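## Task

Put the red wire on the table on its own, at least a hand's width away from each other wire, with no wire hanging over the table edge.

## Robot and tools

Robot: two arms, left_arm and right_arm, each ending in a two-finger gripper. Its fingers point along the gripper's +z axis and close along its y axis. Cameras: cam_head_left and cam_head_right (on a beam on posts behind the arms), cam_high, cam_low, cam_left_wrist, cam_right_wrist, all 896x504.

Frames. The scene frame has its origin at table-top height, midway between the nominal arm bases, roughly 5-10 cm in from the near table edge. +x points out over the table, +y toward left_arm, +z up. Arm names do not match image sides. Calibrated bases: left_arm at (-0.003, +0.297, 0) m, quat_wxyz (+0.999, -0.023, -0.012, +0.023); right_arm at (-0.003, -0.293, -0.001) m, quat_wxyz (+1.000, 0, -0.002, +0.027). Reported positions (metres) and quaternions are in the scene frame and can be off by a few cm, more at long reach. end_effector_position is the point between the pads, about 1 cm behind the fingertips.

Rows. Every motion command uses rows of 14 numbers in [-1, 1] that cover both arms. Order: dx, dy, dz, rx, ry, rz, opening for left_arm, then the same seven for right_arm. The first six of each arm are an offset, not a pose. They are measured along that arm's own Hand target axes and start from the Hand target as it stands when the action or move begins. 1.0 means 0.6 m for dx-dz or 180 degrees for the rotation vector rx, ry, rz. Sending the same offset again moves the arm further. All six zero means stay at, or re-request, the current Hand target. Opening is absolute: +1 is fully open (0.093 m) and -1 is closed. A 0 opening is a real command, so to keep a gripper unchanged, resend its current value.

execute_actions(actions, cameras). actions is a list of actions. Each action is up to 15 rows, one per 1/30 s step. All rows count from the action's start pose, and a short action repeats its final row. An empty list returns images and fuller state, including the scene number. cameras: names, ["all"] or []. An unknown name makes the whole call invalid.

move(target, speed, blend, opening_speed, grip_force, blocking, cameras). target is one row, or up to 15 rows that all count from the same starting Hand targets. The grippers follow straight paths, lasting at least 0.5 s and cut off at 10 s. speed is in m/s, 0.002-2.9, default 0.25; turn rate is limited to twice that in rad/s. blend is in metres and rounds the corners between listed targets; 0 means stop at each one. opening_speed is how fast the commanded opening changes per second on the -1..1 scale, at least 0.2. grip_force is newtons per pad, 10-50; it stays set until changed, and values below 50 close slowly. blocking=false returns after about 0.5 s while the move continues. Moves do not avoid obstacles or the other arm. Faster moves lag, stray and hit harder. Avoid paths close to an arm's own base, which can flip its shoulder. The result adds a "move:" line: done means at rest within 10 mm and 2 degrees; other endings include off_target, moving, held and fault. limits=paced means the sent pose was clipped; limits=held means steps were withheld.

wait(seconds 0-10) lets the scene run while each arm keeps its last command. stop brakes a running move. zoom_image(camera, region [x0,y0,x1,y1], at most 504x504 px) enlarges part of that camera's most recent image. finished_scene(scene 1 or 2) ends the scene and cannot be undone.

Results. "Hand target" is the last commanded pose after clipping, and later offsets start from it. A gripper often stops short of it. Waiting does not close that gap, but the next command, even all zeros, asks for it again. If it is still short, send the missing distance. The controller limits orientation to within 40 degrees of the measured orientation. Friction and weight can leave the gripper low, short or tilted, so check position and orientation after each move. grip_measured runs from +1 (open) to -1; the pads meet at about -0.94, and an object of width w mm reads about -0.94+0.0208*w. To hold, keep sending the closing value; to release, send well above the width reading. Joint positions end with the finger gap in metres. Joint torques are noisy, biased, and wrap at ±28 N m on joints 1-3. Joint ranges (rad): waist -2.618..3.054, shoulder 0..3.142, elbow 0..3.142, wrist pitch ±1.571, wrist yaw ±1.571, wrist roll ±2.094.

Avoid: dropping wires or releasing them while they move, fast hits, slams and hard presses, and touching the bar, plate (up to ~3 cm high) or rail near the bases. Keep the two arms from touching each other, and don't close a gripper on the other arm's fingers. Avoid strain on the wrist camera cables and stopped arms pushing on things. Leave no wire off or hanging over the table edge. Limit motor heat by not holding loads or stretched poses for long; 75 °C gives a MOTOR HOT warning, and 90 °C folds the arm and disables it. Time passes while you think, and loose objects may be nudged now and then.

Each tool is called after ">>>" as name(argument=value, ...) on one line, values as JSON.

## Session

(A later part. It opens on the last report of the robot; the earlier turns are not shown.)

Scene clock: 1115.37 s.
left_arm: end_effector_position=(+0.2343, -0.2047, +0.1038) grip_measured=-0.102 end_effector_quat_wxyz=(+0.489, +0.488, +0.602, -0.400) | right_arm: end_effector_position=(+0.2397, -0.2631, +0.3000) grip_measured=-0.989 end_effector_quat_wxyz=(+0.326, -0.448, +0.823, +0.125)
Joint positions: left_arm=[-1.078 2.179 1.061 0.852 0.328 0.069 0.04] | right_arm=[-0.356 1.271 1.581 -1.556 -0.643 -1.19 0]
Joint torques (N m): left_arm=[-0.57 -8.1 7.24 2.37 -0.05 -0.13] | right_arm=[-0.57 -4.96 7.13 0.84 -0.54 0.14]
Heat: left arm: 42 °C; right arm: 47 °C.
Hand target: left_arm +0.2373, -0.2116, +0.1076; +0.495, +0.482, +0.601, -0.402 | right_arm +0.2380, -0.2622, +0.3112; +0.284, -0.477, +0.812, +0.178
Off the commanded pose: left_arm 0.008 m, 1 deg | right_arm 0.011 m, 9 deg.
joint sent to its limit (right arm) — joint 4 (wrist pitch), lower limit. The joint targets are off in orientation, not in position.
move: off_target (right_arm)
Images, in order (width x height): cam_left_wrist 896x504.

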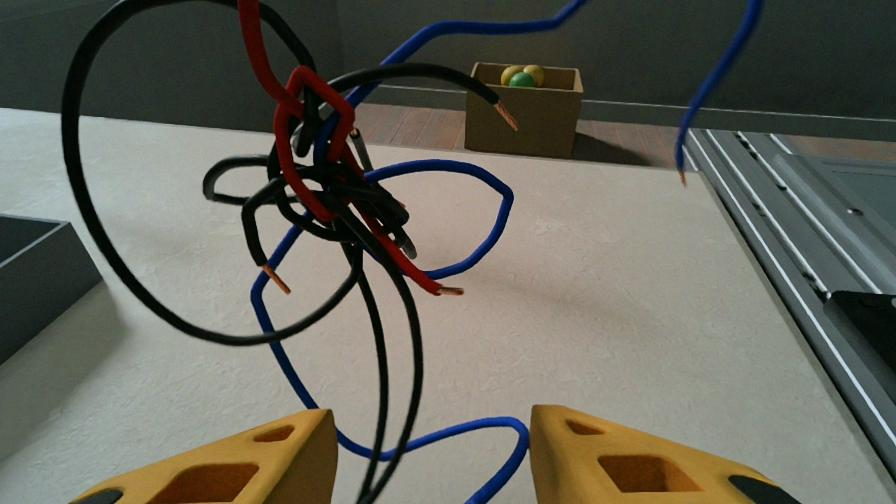

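>>> move(target=[[0.022,0.012,0.05,0,0,0,-0.2,0,0,0,0,0,0,-1],[0.025,0.012,0.068,0,0,0,-0.2,0,0,0,0,0,0,-1],[0.025,0.012,0.068,0,0,0,-1,0,0,0,0,0,0,-1]], speed=0.08, opening_speed=1.0, cameras=["cam_left_wrist"])

>>> zoom_image(camera="cam_left_wrist", region=[130, 4, 630, 454])

Scene clock: 1122.40 s.
left_arm: end_effector_position=(+0.2505, -0.2394, +0.0834) grip_measured=-0.966 end_effector_quat_wxyz=(+0.491, +0.487, +0.601, -0.400) | right_arm: end_effector_position=(+0.2397, -0.2631, +0.3000) grip_measured=-0.989 end_effector_quat_wxyz=(+0.326, -0.448, +0.823, +0.125)
Joint positions: left_arm=[-1.087 2.338 1.242 0.834 0.317 0.066 0] | right_arm=[-0.356 1.271 1.581 -1.556 -0.643 -1.19 0]
Joint torques (N m): left_arm=[-0.66 -8.94 7.42 2.35 -0.07 -0.11] | right_arm=[-0.62 -5.04 7.01 0.84 -0.62 0.11]
Heat: left arm: 42 °C; right arm: 47 °C.
Hand target: left_arm +0.2521, -0.2466, +0.0852; +0.495, +0.482, +0.601, -0.402 | right_arm +0.2380, -0.2622, +0.3112; +0.284, -0.477, +0.812, +0.178
Off the commanded pose: left_arm 0.008 m, 1 deg | right_arm 0.011 m, 9 deg.
joint sent to its limit (right arm) — joint 4 (wrist pitch), lower limit. The joint targets are off in orientation, not in position.
move: off_target (right_arm)
Images, in order (width x height): cam_left_wrist 896x504.

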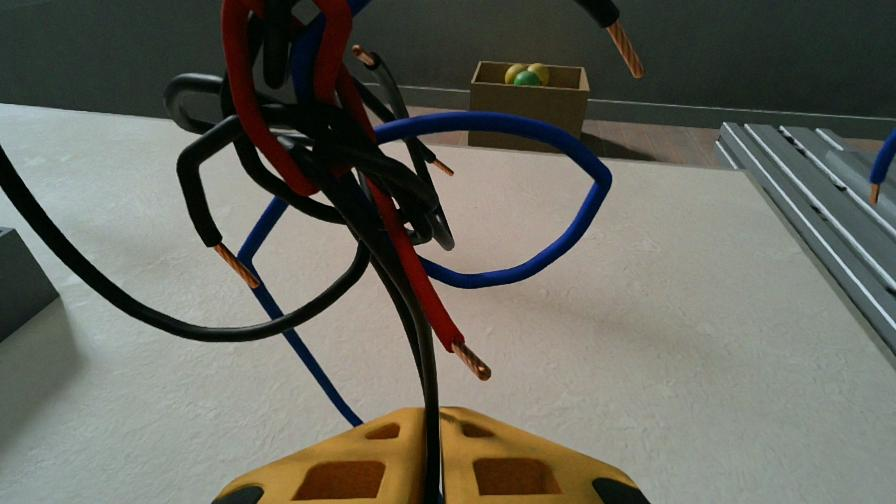

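Scaled by 1.008 from the camera's 896x504 image, which has a finer 1280x720 frame.

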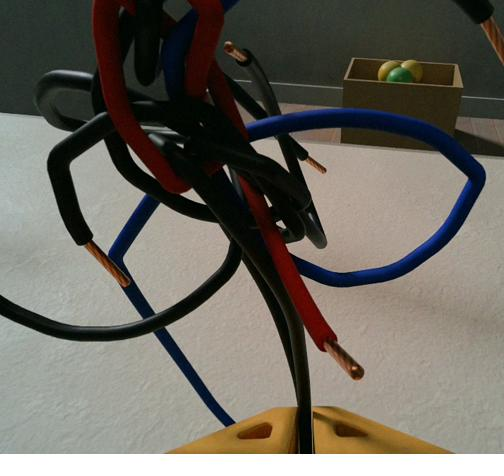

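>>> move(target=[0.03,0,-0.2,0,0,0,-1,0,0,0,0,0,0,-1], speed=0.05, cameras=["cam_left_wrist","cam_right_wrist"])

>>> zoom_image(camera="cam_left_wrist", region=[230, 4, 630, 404])

Scene clock: 1129.33 s.
left_arm: end_effector_position=(+0.2250, -0.1340, +0.0897) grip_measured=-0.966 end_effector_quat_wxyz=(+0.498, +0.479, +0.596, -0.410) | right_arm: end_effector_position=(+0.2352, -0.2617, +0.2984) grip_measured=-0.989 end_effector_quat_wxyz=(+0.318, -0.445, +0.826, +0.133)
Joint positions: left_arm=[-0.994 2.088 0.749 1.101 0.411 0.07 0] | right_arm=[-0.356 1.271 1.581 -1.58 -0.643 -1.19 0]
Joint torques (N m): left_arm=[0.72 -9.72 3.08 1.93 0.08 0.16] | right_arm=[-0.35 -4.97 6.86 1.02 -0.62 0.12]
Heat: left arm: 43 °C; right arm: 47 °C.
Hand target: left_arm +0.2264, -0.1281, +0.0899; +0.495, +0.482, +0.601, -0.402 | right_arm +0.2380, -0.2622, +0.3112; +0.284, -0.477, +0.812, +0.178
Off the commanded pose: left_arm 0.006 m, 1 deg | right_arm 0.013 m, 8 deg.
joint read past its limit (right arm) — joint 4 (wrist pitch), lower limit.
joint sent to its limit (right arm) — joint 4 (wrist pitch), lower limit. The joint targets are off in orientation, not in position.
move: off_target (right_arm)
Images, in order (width x height): cam_left_wrist 896x504, cam_right_wrist 896x504.

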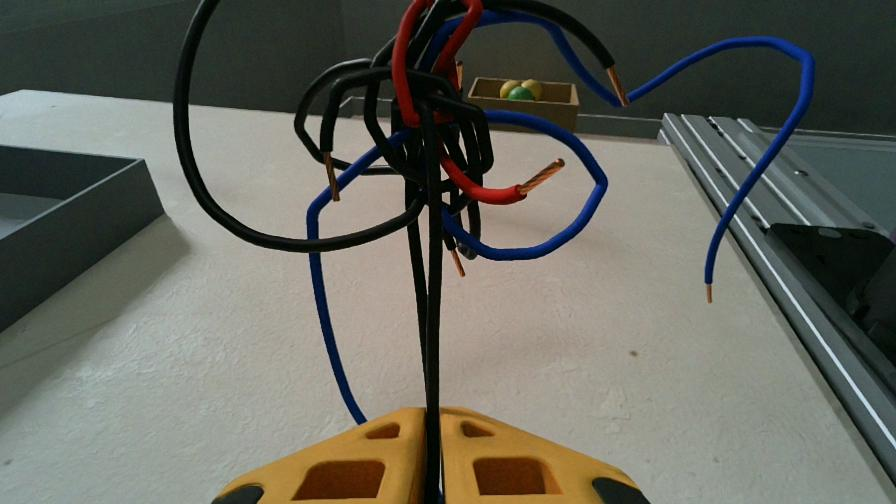

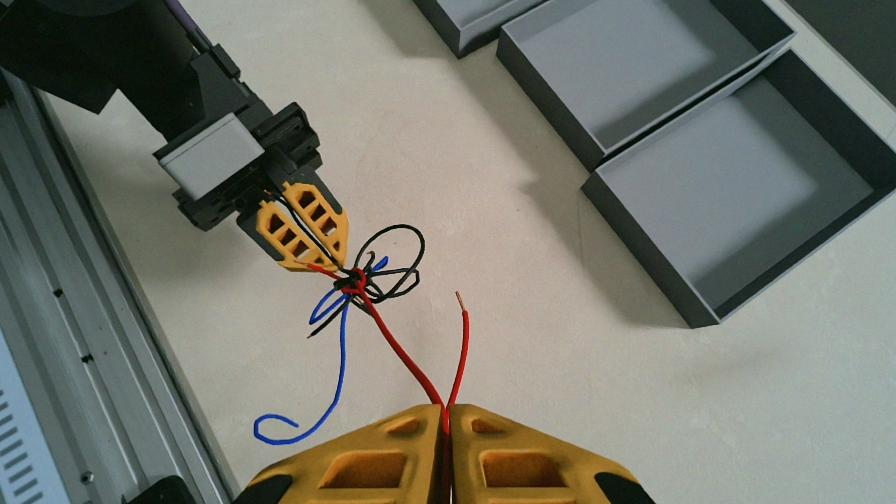

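Scaled by 1.260 from the camera's 896x504 image, which has a finer 1280x720 frame.

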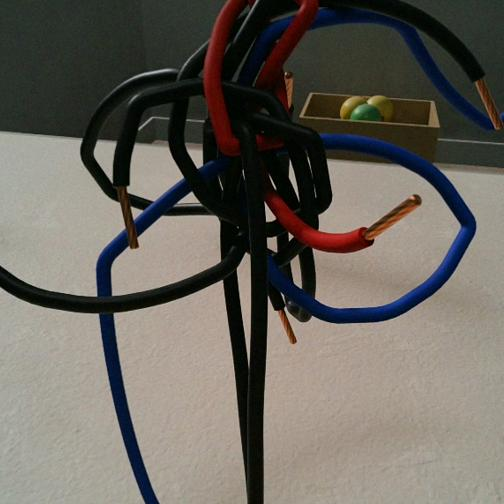

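>>> move(target=[0.02,0,-0.08,0,0,0,-1,0.03,-0.02,-0.05,0,0,0,-1], speed=0.05, cameras=["cam_left_wrist","cam_right_wrist"])

>>> zoom_image(camera="cam_left_wrist", region=[230, 4, 630, 404])

Scene clock: 1133.67 s.
left_arm: end_effector_position=(+0.2124, -0.0935, +0.1392) grip_measured=-0.966 end_effector_quat_wxyz=(+0.560, +0.468, +0.533, -0.428) | right_arm: end_effector_position=(+0.2314, -0.2840, +0.3098) grip_measured=-0.989 end_effector_quat_wxyz=(+0.356, -0.418, +0.828, +0.111)
Joint positions: left_arm=[-0.941 1.949 0.57 1.317 0.48 0.083 0] | right_arm=[-0.496 1.239 1.581 -1.591 -0.703 -1.258 0]
Joint torques (N m): left_arm=[1.95 -5.83 0.54 0.56 0.02 0.15] | right_arm=[-3.34 -5.63 7.17 1.15 -0.28 -0.07]
Heat: left arm: 44 °C; right arm: 47 °C.
Hand target: left_arm +0.2159, -0.0798, +0.0872; +0.495, +0.482, +0.601, -0.402 | right_arm +0.2328, -0.2968, +0.3229; +0.284, -0.477, +0.812, +0.178
Off the commanded pose: left_arm 0.054 m, 11 deg | right_arm 0.018 m, 13 deg.
joint read past its limit (right arm) — joint 4 (wrist pitch), lower limit.
joint sent to its limit (right arm) — joint 4 (wrist pitch), lower limit. The joint targets are off in orientation, not in position.
move: off_target (left_arm, right_arm)
Images, in order (width x height): cam_left_wrist 896x504, cam_right_wrist 896x504.

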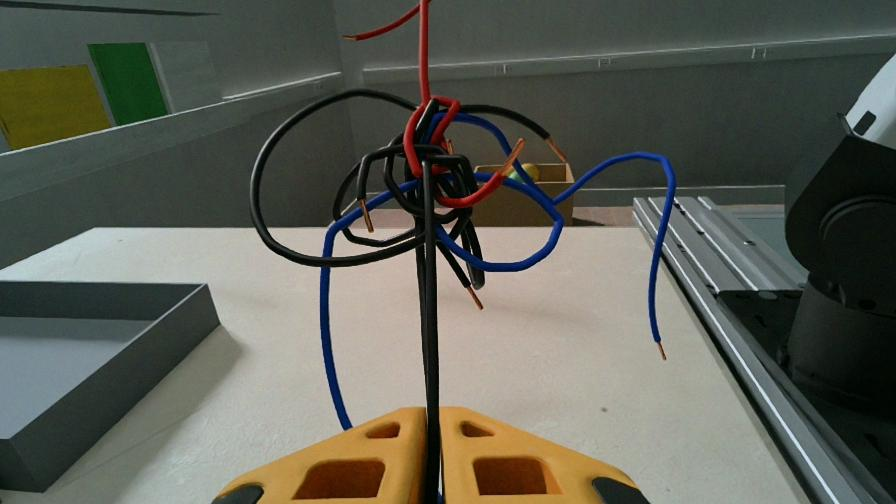

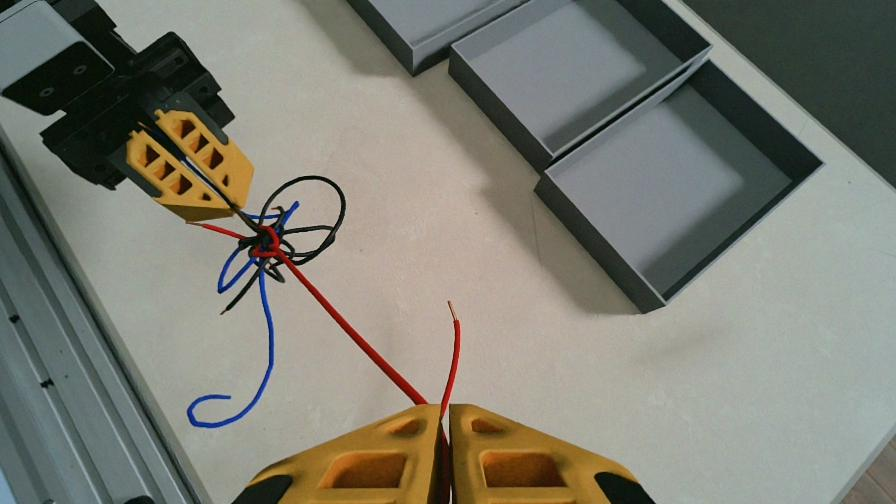

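Scaled by 1.260 from the camera's 896x504 image, which has a finer 1280x720 frame.

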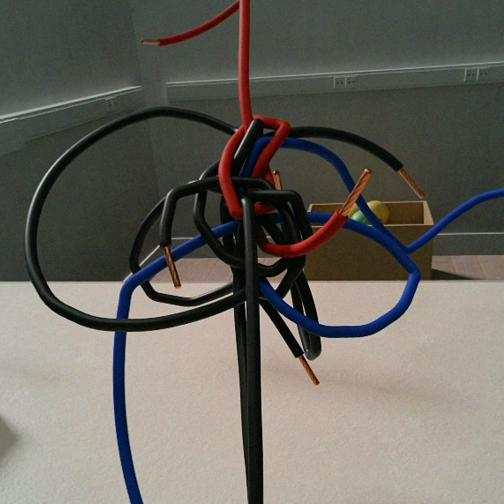

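>>> move(target=[0.02,0,-0.04,0,0,0,-1,0.05,-0.04,-0.07,0,0,0,-1], speed=0.05, cameras=["cam_left_wrist","cam_right_wrist"])

>>> zoom_image(camera="cam_left_wrist", region=[230, 4, 630, 404])

Scene clock: 1140.87 s.
left_arm: end_effector_position=(+0.2088, -0.0555, +0.0782) grip_measured=-0.966 end_effector_quat_wxyz=(+0.487, +0.479, +0.609, -0.405) | right_arm: end_effector_position=(+0.2296, -0.3467, +0.3303) grip_measured=-0.992 end_effector_quat_wxyz=(+0.393, -0.385, +0.835, +0.001)
Joint positions: left_arm=[-0.875 1.946 0.451 1.207 0.516 0.104 0] | right_arm=[-0.758 1.229 1.638 -1.569 -0.715 -1.414 0]
Joint torques (N m): left_arm=[0.5 -5.5 3.34 2.5 0.15 0.17] | right_arm=[-0.54 -2.65 6.61 1.12 -0.36 -0.04]
Heat: left arm: 43 °C; right arm: 47 °C.
Hand target: left_arm +0.2104, -0.0545, +0.0797; +0.495, +0.482, +0.601, -0.402 | right_arm +0.2301, -0.3522, +0.3360; +0.284, -0.477, +0.812, +0.178
Off the commanded pose: left_arm 0.002 m, 1 deg | right_arm 0.008 m, 26 deg.
joint read past its limit (right arm) — joint 4 (wrist pitch), lower limit.
joint sent to its limit (right arm) — joint 4 (wrist pitch), lower limit. The joint targets are off in orientation, not in position.
move: off_target (right_arm)
Images, in order (width x height): cam_left_wrist 896x504, cam_right_wrist 896x504.

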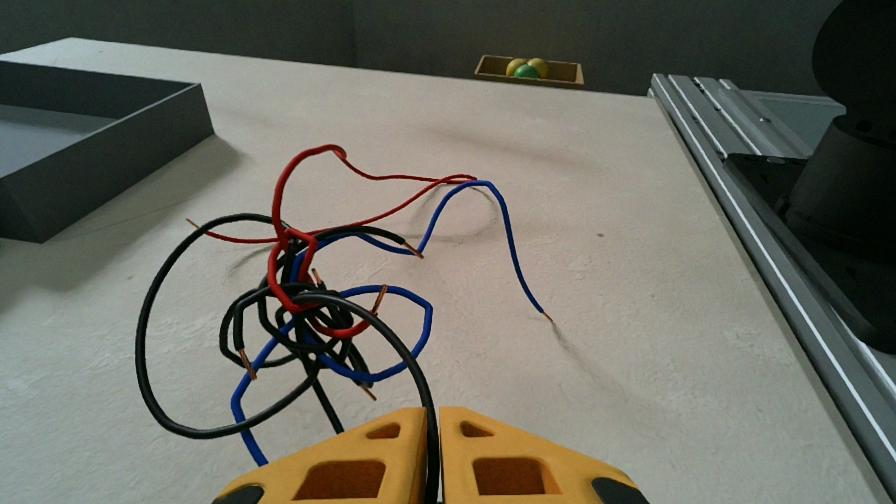

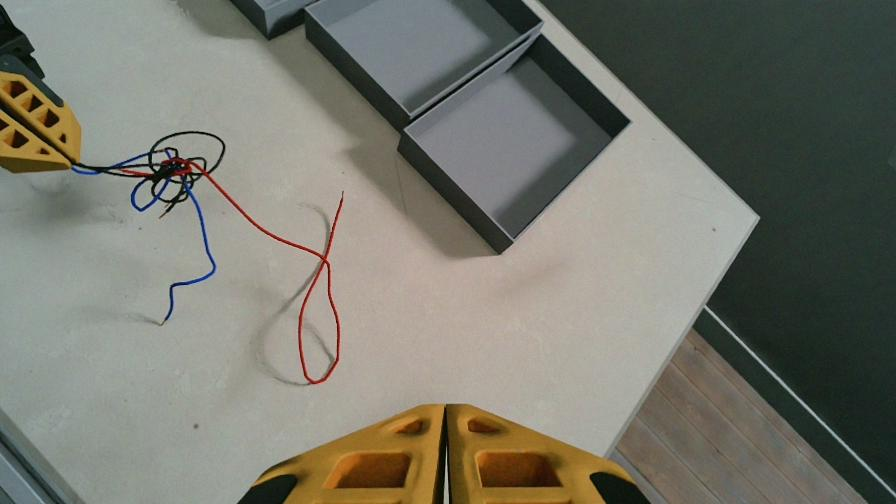

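Scaled by 1.260 from the camera's 896x504 image, which has a finer 1280x720 frame.

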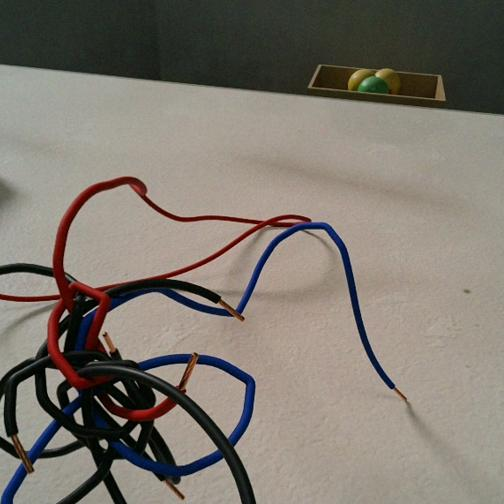

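>>> zoom_image(camera="cam_left_wrist", region=[210, 200, 440, 400])

>>> zoom_image(camera="cam_right_wrist", region=[110, 110, 240, 230])

Scaled by 2.191 from the camera's 896x504 image, which has a finer 1280x720 frame.

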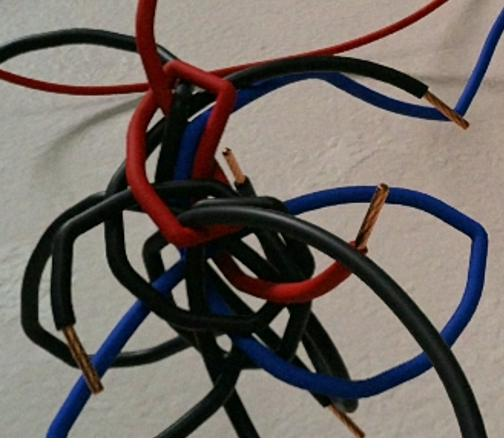

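Scaled by 3.877 from the camera's 896x504 image, which has a finer 1280x720 frame.

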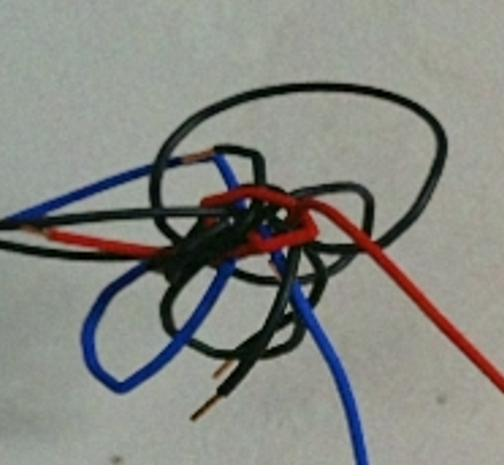

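>>> move(target=[0,0,0,0,0,0,-1,-0.055,0.122,0.488,0,0.078,0,-0.5], speed=0.15, cameras=["cam_left_wrist","cam_right_wrist"])

>>> zoom_image(camera="cam_right_wrist", region=[250, 104, 650, 504])

Scene clock: 1159.90 s.
left_arm: end_effector_position=(+0.2087, -0.0555, +0.0782) grip_measured=-0.966 end_effector_quat_wxyz=(+0.487, +0.479, +0.609, -0.405) | right_arm: end_effector_position=(+0.2649, -0.1300, +0.1378) grip_measured=-0.501 end_effector_quat_wxyz=(+0.190, -0.499, +0.836, +0.122)
Joint positions: left_arm=[-0.875 1.946 0.451 1.207 0.517 0.104 0] | right_arm=[0.336 1.41 1.107 -0.918 -0.295 -0.634 0.021]
Joint torques (N m): left_arm=[0.5 -5.53 3.41 2.5 0.16 0.16] | right_arm=[0.75 -6.06 5.09 1.17 -0.09 0.32]
Heat: left arm: 42 °C; right arm: 46 °C.
Hand target: left_arm +0.2104, -0.0545, +0.0797; +0.495, +0.482, +0.601, -0.402 | right_arm +0.2641, -0.1306, +0.1312; +0.183, -0.495, +0.841, +0.118
Off the commanded pose: left_arm 0.002 m, 1 deg | right_arm 0.007 m, 1 deg.
move: done
Images, in order (width x height): cam_left_wrist 896x504, cam_right_wrist 896x504.

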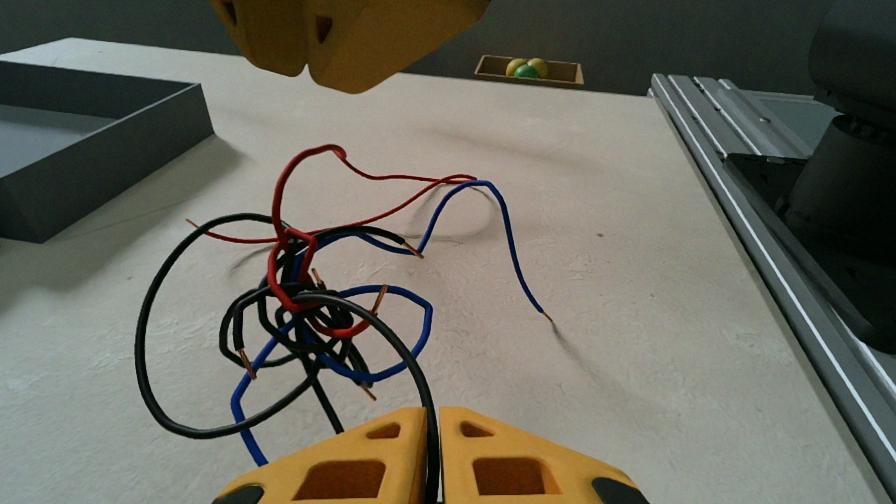

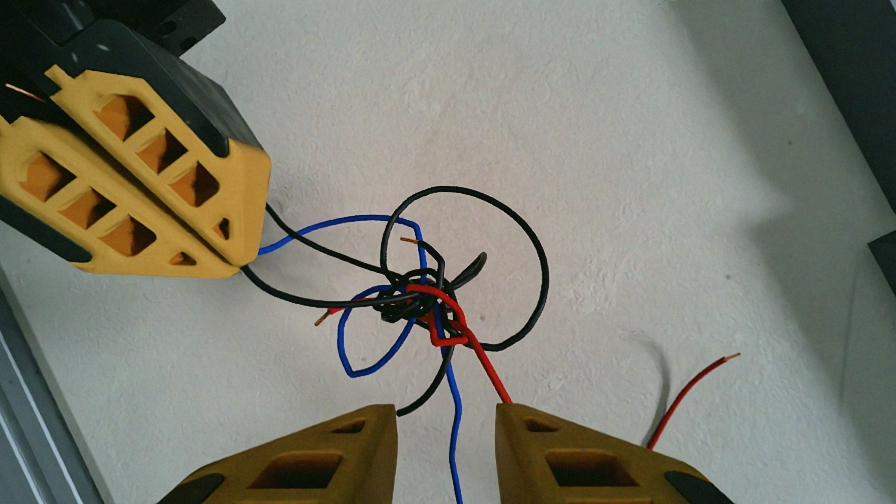

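Scaled by 1.260 from the camera's 896x504 image, which has a finer 1280x720 frame.

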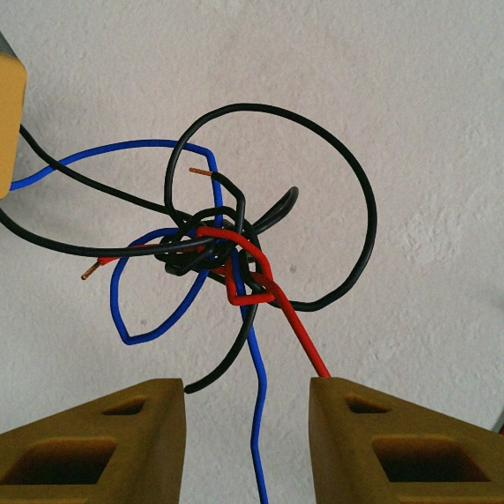

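>>> zoom_image(camera="cam_right_wrist", region=[360, 230, 520, 370])

Scaled by 3.150 from the camera's 896x504 image, which has a finer 1280x720 frame.

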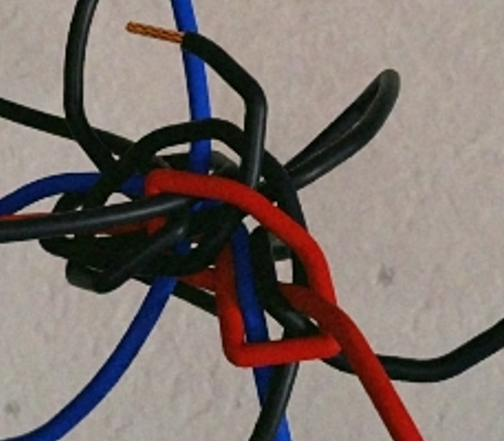

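>>> move(target=[[0,0,0,0,0,0,-1,0.01,-0.011,0.07,0,0,0,-0.7],[0,0,0,0,0,0,-1,0.013,-0.011,0.1,0,0,0,-0.7]], speed=0.08, cameras=["cam_right_wrist","cam_left_wrist"])

>>> zoom_image(camera="cam_right_wrist", region=[340, 270, 540, 450])

Scene clock: 1174.27 s.
left_arm: end_effector_position=(+0.2087, -0.0555, +0.0782) grip_measured=-0.966 end_effector_quat_wxyz=(+0.487, +0.479, +0.609, -0.405) | right_arm: end_effector_position=(+0.2796, -0.1168, +0.0809) grip_measured=-0.699 end_effector_quat_wxyz=(+0.190, -0.499, +0.837, +0.122)
Joint positions: left_arm=[-0.875 1.946 0.451 1.207 0.517 0.104 0] | right_arm=[0.36 1.52 0.974 -0.667 -0.286 -0.609 0.012]
Joint torques (N m): left_arm=[0.53 -5.46 3.36 2.5 0.17 0.17] | right_arm=[0.62 -6.83 4.82 1.13 -0.05 0.32]
Heat: left arm: 43 °C; right arm: 46 °C.
Hand target: left_arm +0.2104, -0.0545, +0.0797; +0.495, +0.482, +0.601, -0.402 | right_arm +0.2778, -0.1171, +0.0735; +0.183, -0.495, +0.841, +0.118
Off the commanded pose: left_arm 0.002 m, 1 deg | right_arm 0.008 m, 1 deg.
move: done
Images, in order (width x height): cam_left_wrist 896x504, cam_right_wrist 896x504.

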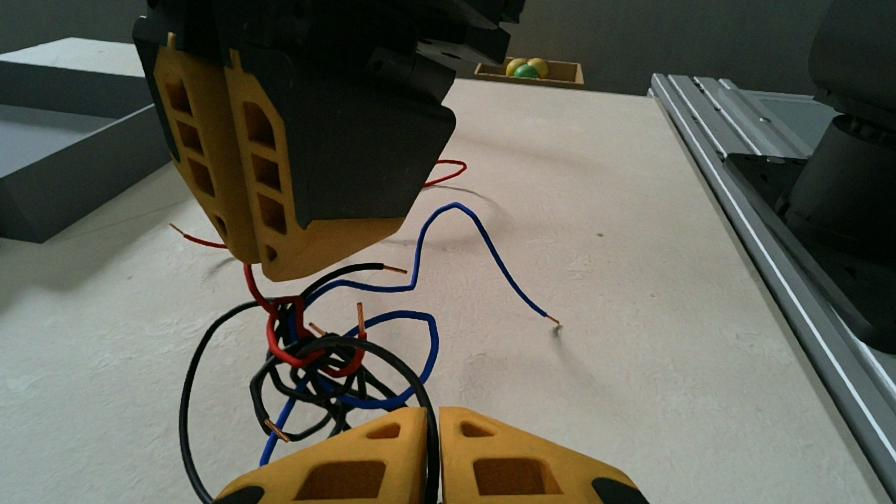

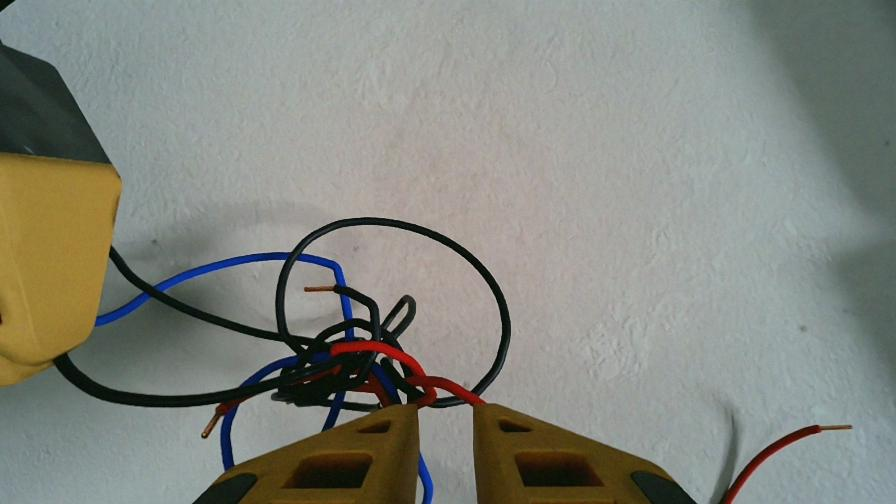

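Scaled by 2.520 from the camera's 896x504 image, which has a finer 1280x720 frame.

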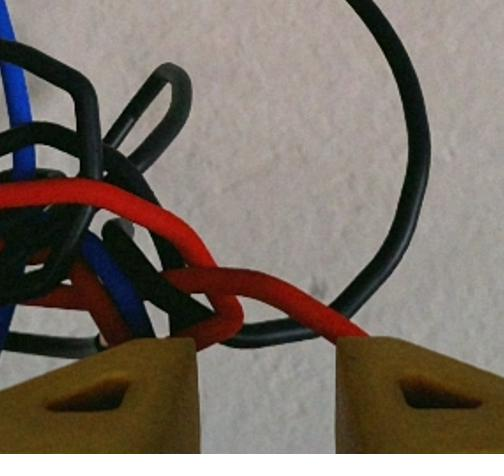

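>>> move(target=[[0,0,0,0,0,0,-1,-0.003,0.014,0.0,0,0,0,-0.75],[0,0,0,0,0,0,-1,0.0,0.014,0.045,0,0,0,-0.75]], speed=0.06, cameras=["cam_right_wrist"])

>>> zoom_image(camera="cam_right_wrist", region=[340, 300, 540, 480])

Scene clock: 1181.43 s.
left_arm: end_effector_position=(+0.2087, -0.0555, +0.0782) grip_measured=-0.966 end_effector_quat_wxyz=(+0.487, +0.479, +0.609, -0.405) | right_arm: end_effector_position=(+0.2780, -0.1016, +0.0585) grip_measured=-0.749 end_effector_quat_wxyz=(+0.192, -0.499, +0.836, +0.124)
Joint positions: left_arm=[-0.875 1.946 0.451 1.207 0.517 0.104 0] | right_arm=[0.411 1.566 0.92 -0.55 -0.272 -0.56 0.009]
Joint torques (N m): left_arm=[0.47 -5.49 3.36 2.5 0.17 0.16] | right_arm=[1.02 -6.5 4.51 1.22 -0.05 0.27]
Heat: left arm: 43 °C; right arm: 46 °C.
Hand target: left_arm +0.2104, -0.0545, +0.0797; +0.495, +0.482, +0.601, -0.402 | right_arm +0.2757, -0.1028, +0.0493; +0.183, -0.495, +0.841, +0.118
Off the commanded pose: left_arm 0.002 m, 1 deg | right_arm 0.010 m, 1 deg.
move: done
Images, in order (width x height): cam_right_wrist 896x504.

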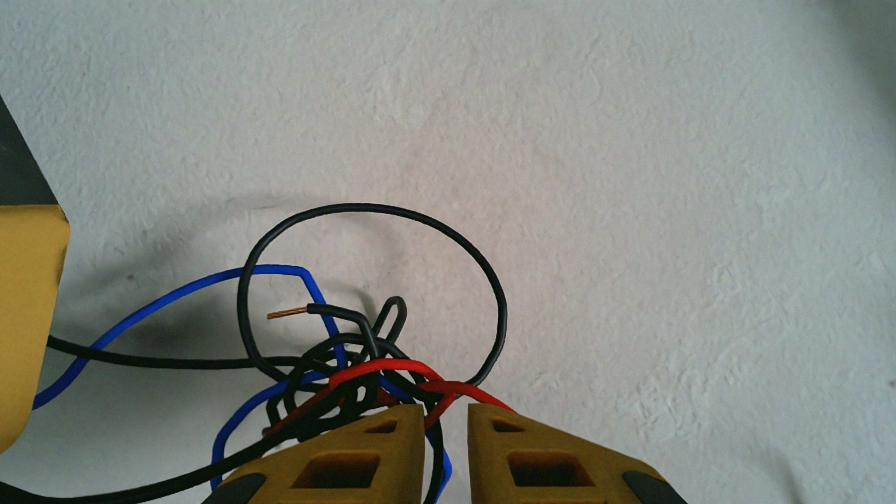

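Scaled by 2.520 from the camera's 896x504 image, which has a finer 1280x720 frame.

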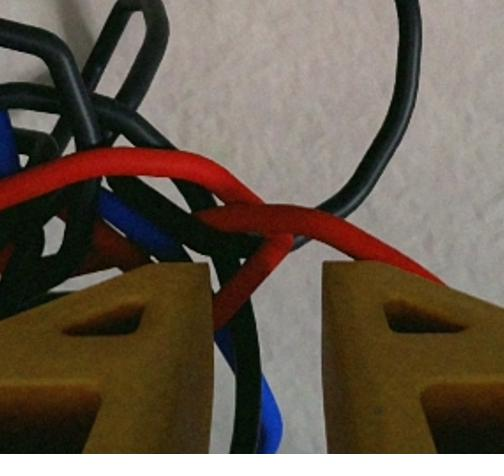

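>>> move(target=[[0,0,0,0,0,0,-1,-0.013,0.010,0.0,0,0,0,-0.75],[0,0,0,0,0,0,-1,-0.011,0.010,0.042,0,0,0,-0.75]], speed=0.06, cameras=["cam_right_wrist"])

>>> zoom_image(camera="cam_right_wrist", region=[340, 300, 540, 480])

Scene clock: 1188.83 s.
left_arm: end_effector_position=(+0.2096, -0.0548, +0.0775) grip_measured=-0.966 end_effector_quat_wxyz=(+0.486, +0.478, +0.610, -0.404) | right_arm: end_effector_position=(+0.2814, -0.0825, +0.0415) grip_measured=-0.749 end_effector_quat_wxyz=(+0.196, -0.500, +0.835, +0.124)
Joint positions: left_arm=[-0.872 1.946 0.451 1.204 0.517 0.104 0] | right_arm=[0.463 1.634 0.911 -0.453 -0.254 -0.511 0.009]
Joint torques (N m): left_arm=[0.21 -5.53 3.37 2.54 0.16 0.18] | right_arm=[0.98 -6.56 4.14 1.29 -0.07 0.26]
Heat: left arm: 44 °C; right arm: 47 °C.
Hand target: left_arm +0.2104, -0.0545, +0.0797; +0.495, +0.482, +0.601, -0.402 | right_arm +0.2780, -0.0851, +0.0293; +0.183, -0.495, +0.841, +0.118
Off the commanded pose: left_arm 0.002 m, 2 deg | right_arm 0.013 m, 2 deg.
move: off_target (right_arm)
Images, in order (width x height): cam_right_wrist 896x504.

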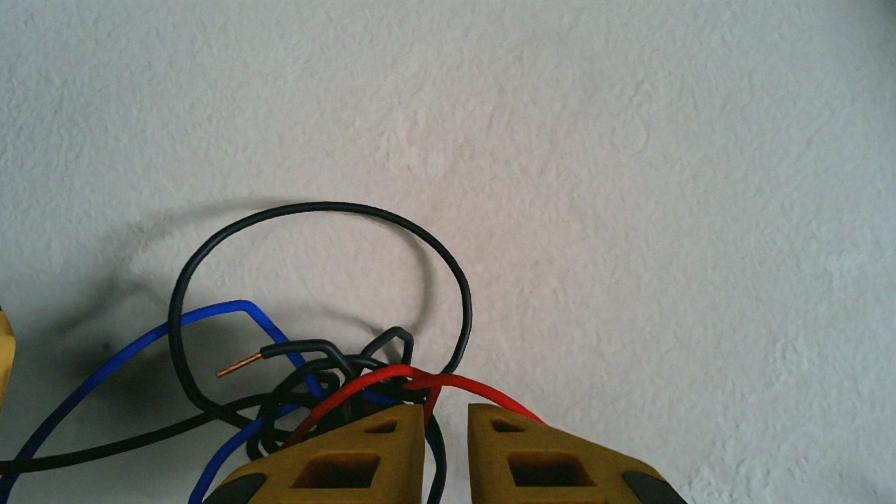

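Scaled by 2.520 from the camera's 896x504 image, which has a finer 1280x720 frame.

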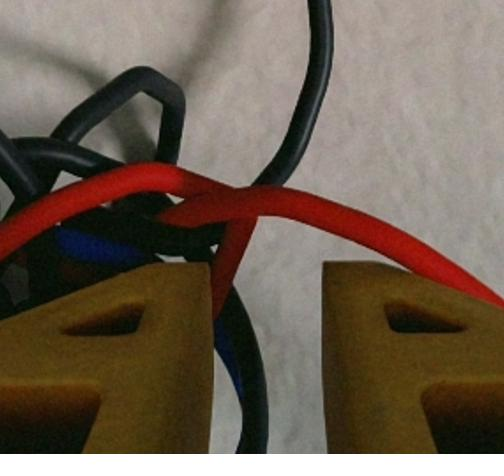

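>>> move(target=[[0,0,0,0,0,0,-1,-0.008,0.0,-0.045,0,0,0,-0.74],[0,0,0,0,0,0,-1,-0.008,0.018,-0.04,0,0,0,-0.74]], speed=0.08, cameras=["cam_right_wrist"])

>>> zoom_image(camera="cam_right_wrist", region=[340, 270, 540, 450])

Scene clock: 1197.17 s.
left_arm: end_effector_position=(+0.2084, -0.0550, +0.0776) grip_measured=-0.966 end_effector_quat_wxyz=(+0.484, +0.479, +0.609, -0.406) | right_arm: end_effector_position=(+0.2673, -0.0870, +0.0475) grip_measured=-0.741 end_effector_quat_wxyz=(+0.176, -0.498, +0.841, +0.120)
Joint positions: left_arm=[-0.872 1.946 0.451 1.204 0.524 0.104 0] | right_arm=[0.481 1.593 0.911 -0.53 -0.237 -0.491 0.01]
Joint torques (N m): left_arm=[0.25 -5.48 3.36 2.55 0.1 0.16] | right_arm=[1.31 -10 5.49 1 -0.09 0.31]
Heat: left arm: 43 °C; right arm: 47 °C.
Hand target: left_arm +0.2104, -0.0545, +0.0797; +0.495, +0.482, +0.601, -0.402 | right_arm +0.2661, -0.0852, +0.0532; +0.183, -0.496, +0.841, +0.118
Off the commanded pose: left_arm 0.003 m, 2 deg | right_arm 0.006 m, 1 deg.
move: done
Images, in order (width x height): cam_right_wrist 896x504.

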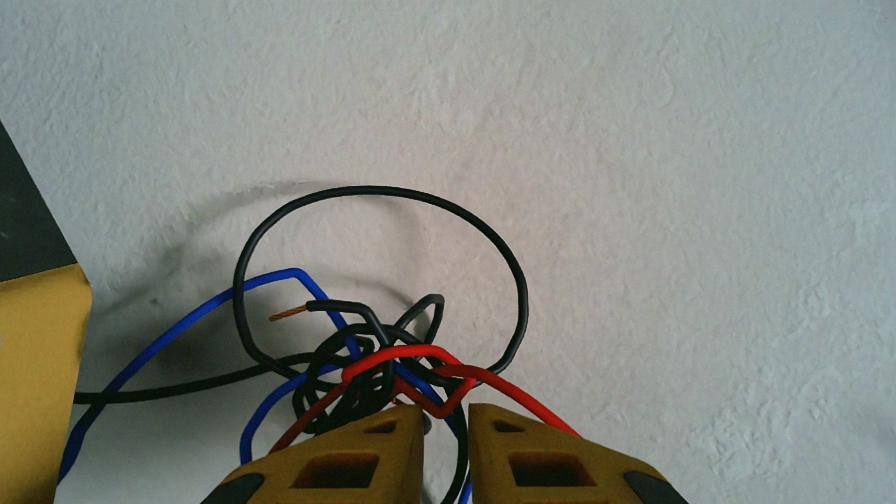

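Scaled by 2.520 from the camera's 896x504 image, which has a finer 1280x720 frame.

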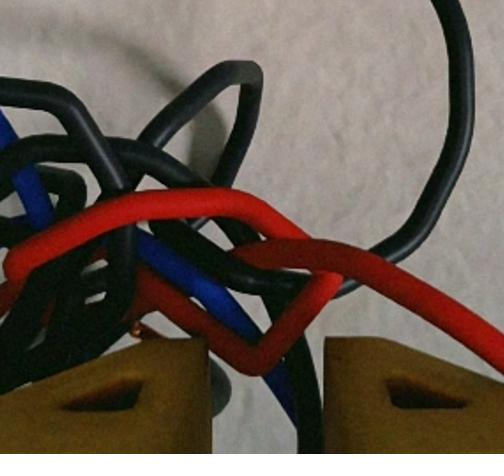

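>>> move(target=[[0,0,0,0,0,0,-1,-0.016,0.008,-0.004,0,0,0,-0.74],[0,0,0,0,0,0,-1,-0.017,0.008,0.036,0,0,0,-0.74]], speed=0.06, cameras=["cam_right_wrist"])

>>> zoom_image(camera="cam_right_wrist", region=[340, 300, 540, 480])

Scene clock: 1201.97 s.
left_arm: end_effector_position=(+0.2083, -0.0546, +0.0764) grip_measured=-0.966 end_effector_quat_wxyz=(+0.482, +0.480, +0.610, -0.407) | right_arm: end_effector_position=(+0.2688, -0.0714, +0.0411) grip_measured=-0.741 end_effector_quat_wxyz=(+0.182, -0.498, +0.840, +0.116)
Joint positions: left_arm=[-0.87 1.946 0.451 1.198 0.527 0.104 0] | right_arm=[0.529 1.63 0.917 -0.477 -0.213 -0.447 0.01]
Joint torques (N m): left_arm=[0.12 -5.53 3.32 2.59 0.06 0.15] | right_arm=[1.33 -6.63 5.85 1.3 -0.13 0.32]
Heat: left arm: 43 °C; right arm: 48 °C.
Hand target: left_arm +0.2103, -0.0546, +0.0797; +0.495, +0.482, +0.601, -0.402 | right_arm +0.2706, -0.0666, +0.0382; +0.183, -0.495, +0.841, +0.118
Off the commanded pose: left_arm 0.004 m, 2 deg | right_arm 0.006 m, 0 deg.
move: done
Images, in order (width x height): cam_right_wrist 896x504.

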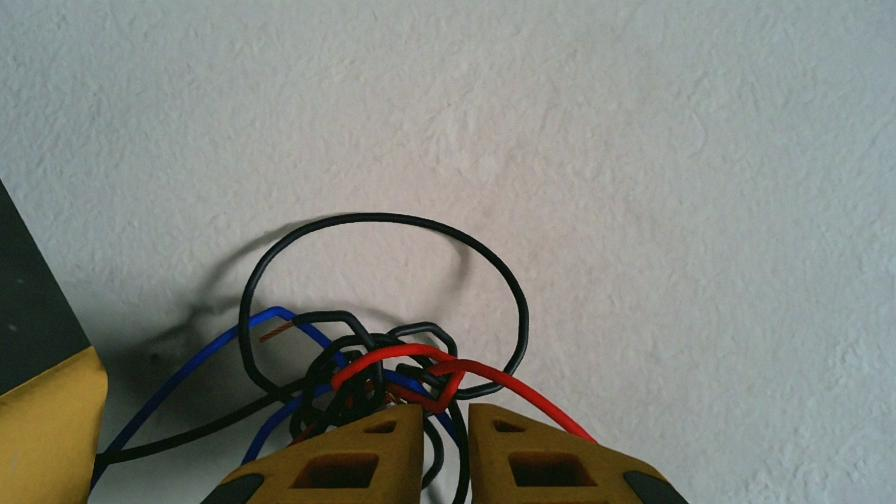

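Scaled by 2.520 from the camera's 896x504 image, which has a finer 1280x720 frame.

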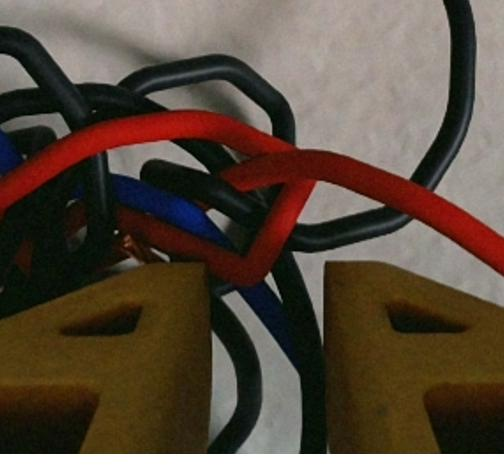

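>>> move(target=[[0,0,0,0,0,0,-1,-0.02,0.006,-0.012,0,0,0,-0.72],[0,0,0,0,0,0,-1,-0.024,0.006,0.044,0,0,0,-0.72]], speed=0.06, cameras=["cam_right_wrist"])

>>> zoom_image(camera="cam_right_wrist", region=[340, 300, 540, 480])

Scene clock: 1207.80 s.
left_arm: end_effector_position=(+0.2083, -0.0516, +0.0696) grip_measured=-0.966 end_effector_quat_wxyz=(+0.474, +0.478, +0.622, -0.400) | right_arm: end_effector_position=(+0.2717, -0.0540, +0.0242) grip_measured=-0.721 end_effector_quat_wxyz=(+0.173, -0.498, +0.842, +0.117)
Joint positions: left_arm=[-0.87 1.946 0.444 1.178 0.514 0.104 0] | right_arm=[0.571 1.717 0.944 -0.427 -0.2 -0.406 0.011]
Joint torques (N m): left_arm=[0.08 -5.56 3.84 2.83 0.21 0.17] | right_arm=[1.55 -6.02 6.76 1.5 -0.02 0.32]
Heat: left arm: 44 °C; right arm: 48 °C.
Hand target: left_arm +0.2104, -0.0546, +0.0798; +0.495, +0.482, +0.601, -0.402 | right_arm +0.2787, -0.0436, +0.0204; +0.183, -0.495, +0.841, +0.118
Off the commanded pose: left_arm 0.011 m, 3 deg | right_arm 0.013 m, 1 deg.
move: off_target (left_arm, right_arm)
Images, in order (width x height): cam_right_wrist 896x504.

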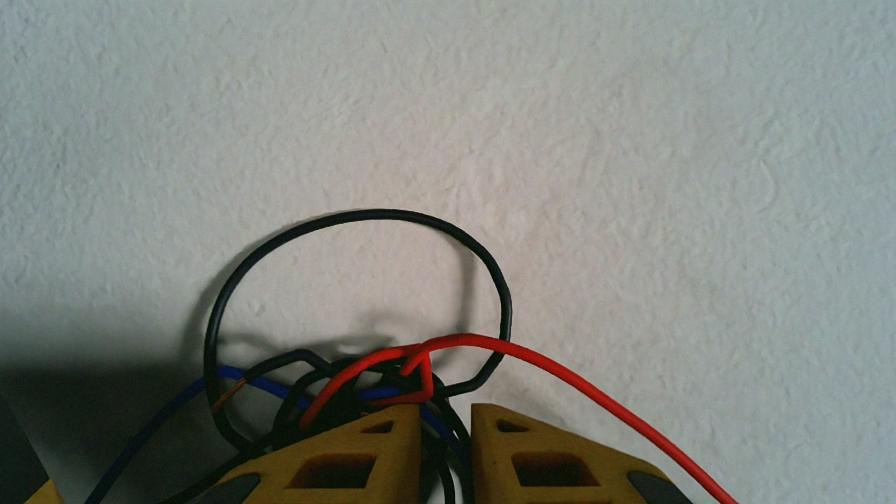

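Scaled by 2.520 from the camera's 896x504 image, which has a finer 1280x720 frame.

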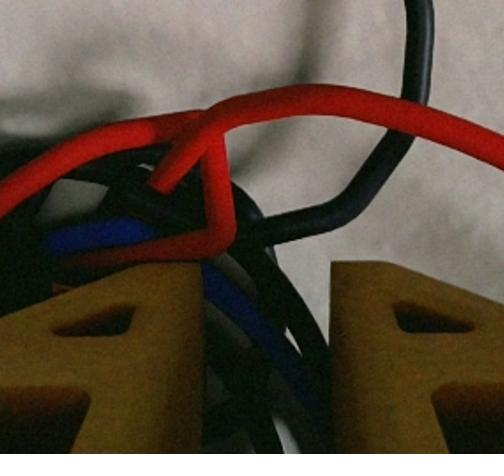

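>>> move(target=[[0,0,0,0,0,0,-1,0.0,0.0,-0.035,0,0,0,-0.6],[0,0,0,0,0,0,-1,-0.018,0.01,-0.03,0,0,0,-0.6],[0,0,0,0,0,0,-1,-0.018,0.01,0.02,0,0,0,-0.6]], speed=0.06, cameras=["cam_right_wrist"])

>>> zoom_image(camera="cam_right_wrist", region=[340, 300, 540, 480])

Scene clock: 1213.83 s.
left_arm: end_effector_position=(+0.2078, -0.0517, +0.0698) grip_measured=-0.966 end_effector_quat_wxyz=(+0.473, +0.479, +0.621, -0.402) | right_arm: end_effector_position=(+0.2746, -0.0412, +0.0214) grip_measured=-0.601 end_effector_quat_wxyz=(+0.173, -0.497, +0.843, +0.114)
Joint positions: left_arm=[-0.87 1.946 0.444 1.178 0.518 0.104 0] | right_arm=[0.601 1.757 0.979 -0.418 -0.182 -0.375 0.016]
Joint torques (N m): left_arm=[0.05 -5.55 3.85 2.82 0.17 0.18] | right_arm=[2.17 -5.53 6.43 1.62 -0.07 0.35]
Heat: left arm: 44 °C; right arm: 48 °C.
Hand target: left_arm +0.2104, -0.0546, +0.0797; +0.495, +0.482, +0.601, -0.402 | right_arm +0.2807, -0.0275, +0.0144; +0.183, -0.495, +0.841, +0.118
Off the commanded pose: left_arm 0.011 m, 3 deg | right_arm 0.016 m, 1 deg.
move: off_target (left_arm, right_arm)
Images, in order (width x height): cam_right_wrist 896x504.

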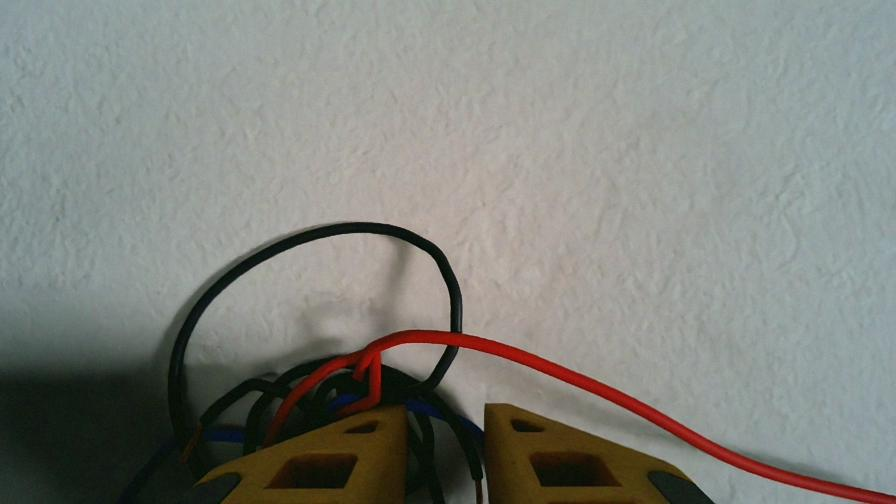

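Scaled by 2.520 from the camera's 896x504 image, which has a finer 1280x720 frame.

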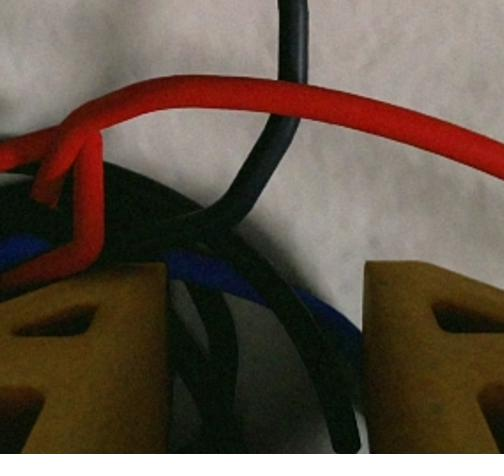

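>>> move(target=[[0,0,0,0,0,0,-1,0.0,0.0,-0.075,0,0,0,-0.6],[0,0,0,0,0,0,-1,0.0,0.03,-0.075,0,0,0,-0.6]], speed=0.08, cameras=["cam_right_wrist"])

>>> zoom_image(camera="cam_right_wrist", region=[340, 250, 540, 430])

Scene clock: 1218.27 s.
left_arm: end_effector_position=(+0.2045, -0.0546, +0.0798) grip_measured=-0.966 end_effector_quat_wxyz=(+0.484, +0.484, +0.600, -0.414) | right_arm: end_effector_position=(+0.2680, -0.0506, +0.0429) grip_measured=-0.602 end_effector_quat_wxyz=(+0.174, -0.489, +0.850, +0.088)
Joint positions: left_arm=[-0.87 1.946 0.444 1.222 0.548 0.106 0] | right_arm=[0.62 1.676 0.989 -0.512 -0.121 -0.348 0.016]
Joint torques (N m): left_arm=[0.09 -5.45 3.86 2.32 -0.13 0.13] | right_arm=[2.95 -12.4 5.44 1.11 -0.53 0.29]
Heat: left arm: 44 °C; right arm: 48 °C.
Hand target: left_arm +0.2104, -0.0546, +0.0798; +0.495, +0.482, +0.601, -0.402 | right_arm +0.2562, -0.0360, +0.0553; +0.183, -0.495, +0.841, +0.118
Off the commanded pose: left_arm 0.006 m, 2 deg | right_arm 0.023 m, 4 deg.
move: off_target (right_arm)
Images, in order (width x height): cam_right_wrist 896x504.

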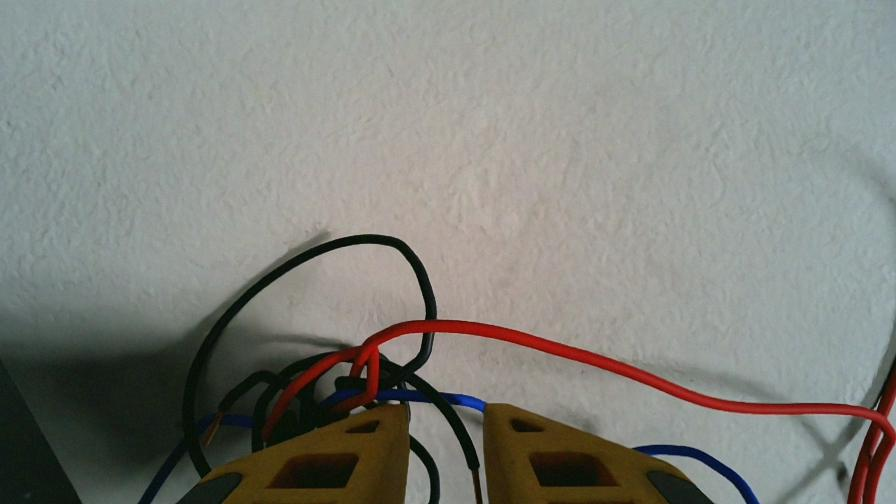

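Scaled by 2.520 from the camera's 896x504 image, which has a finer 1280x720 frame.

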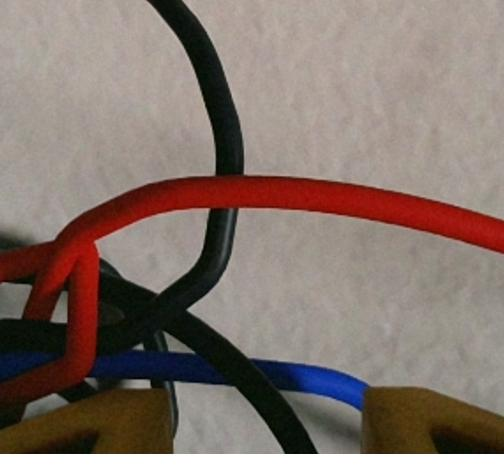

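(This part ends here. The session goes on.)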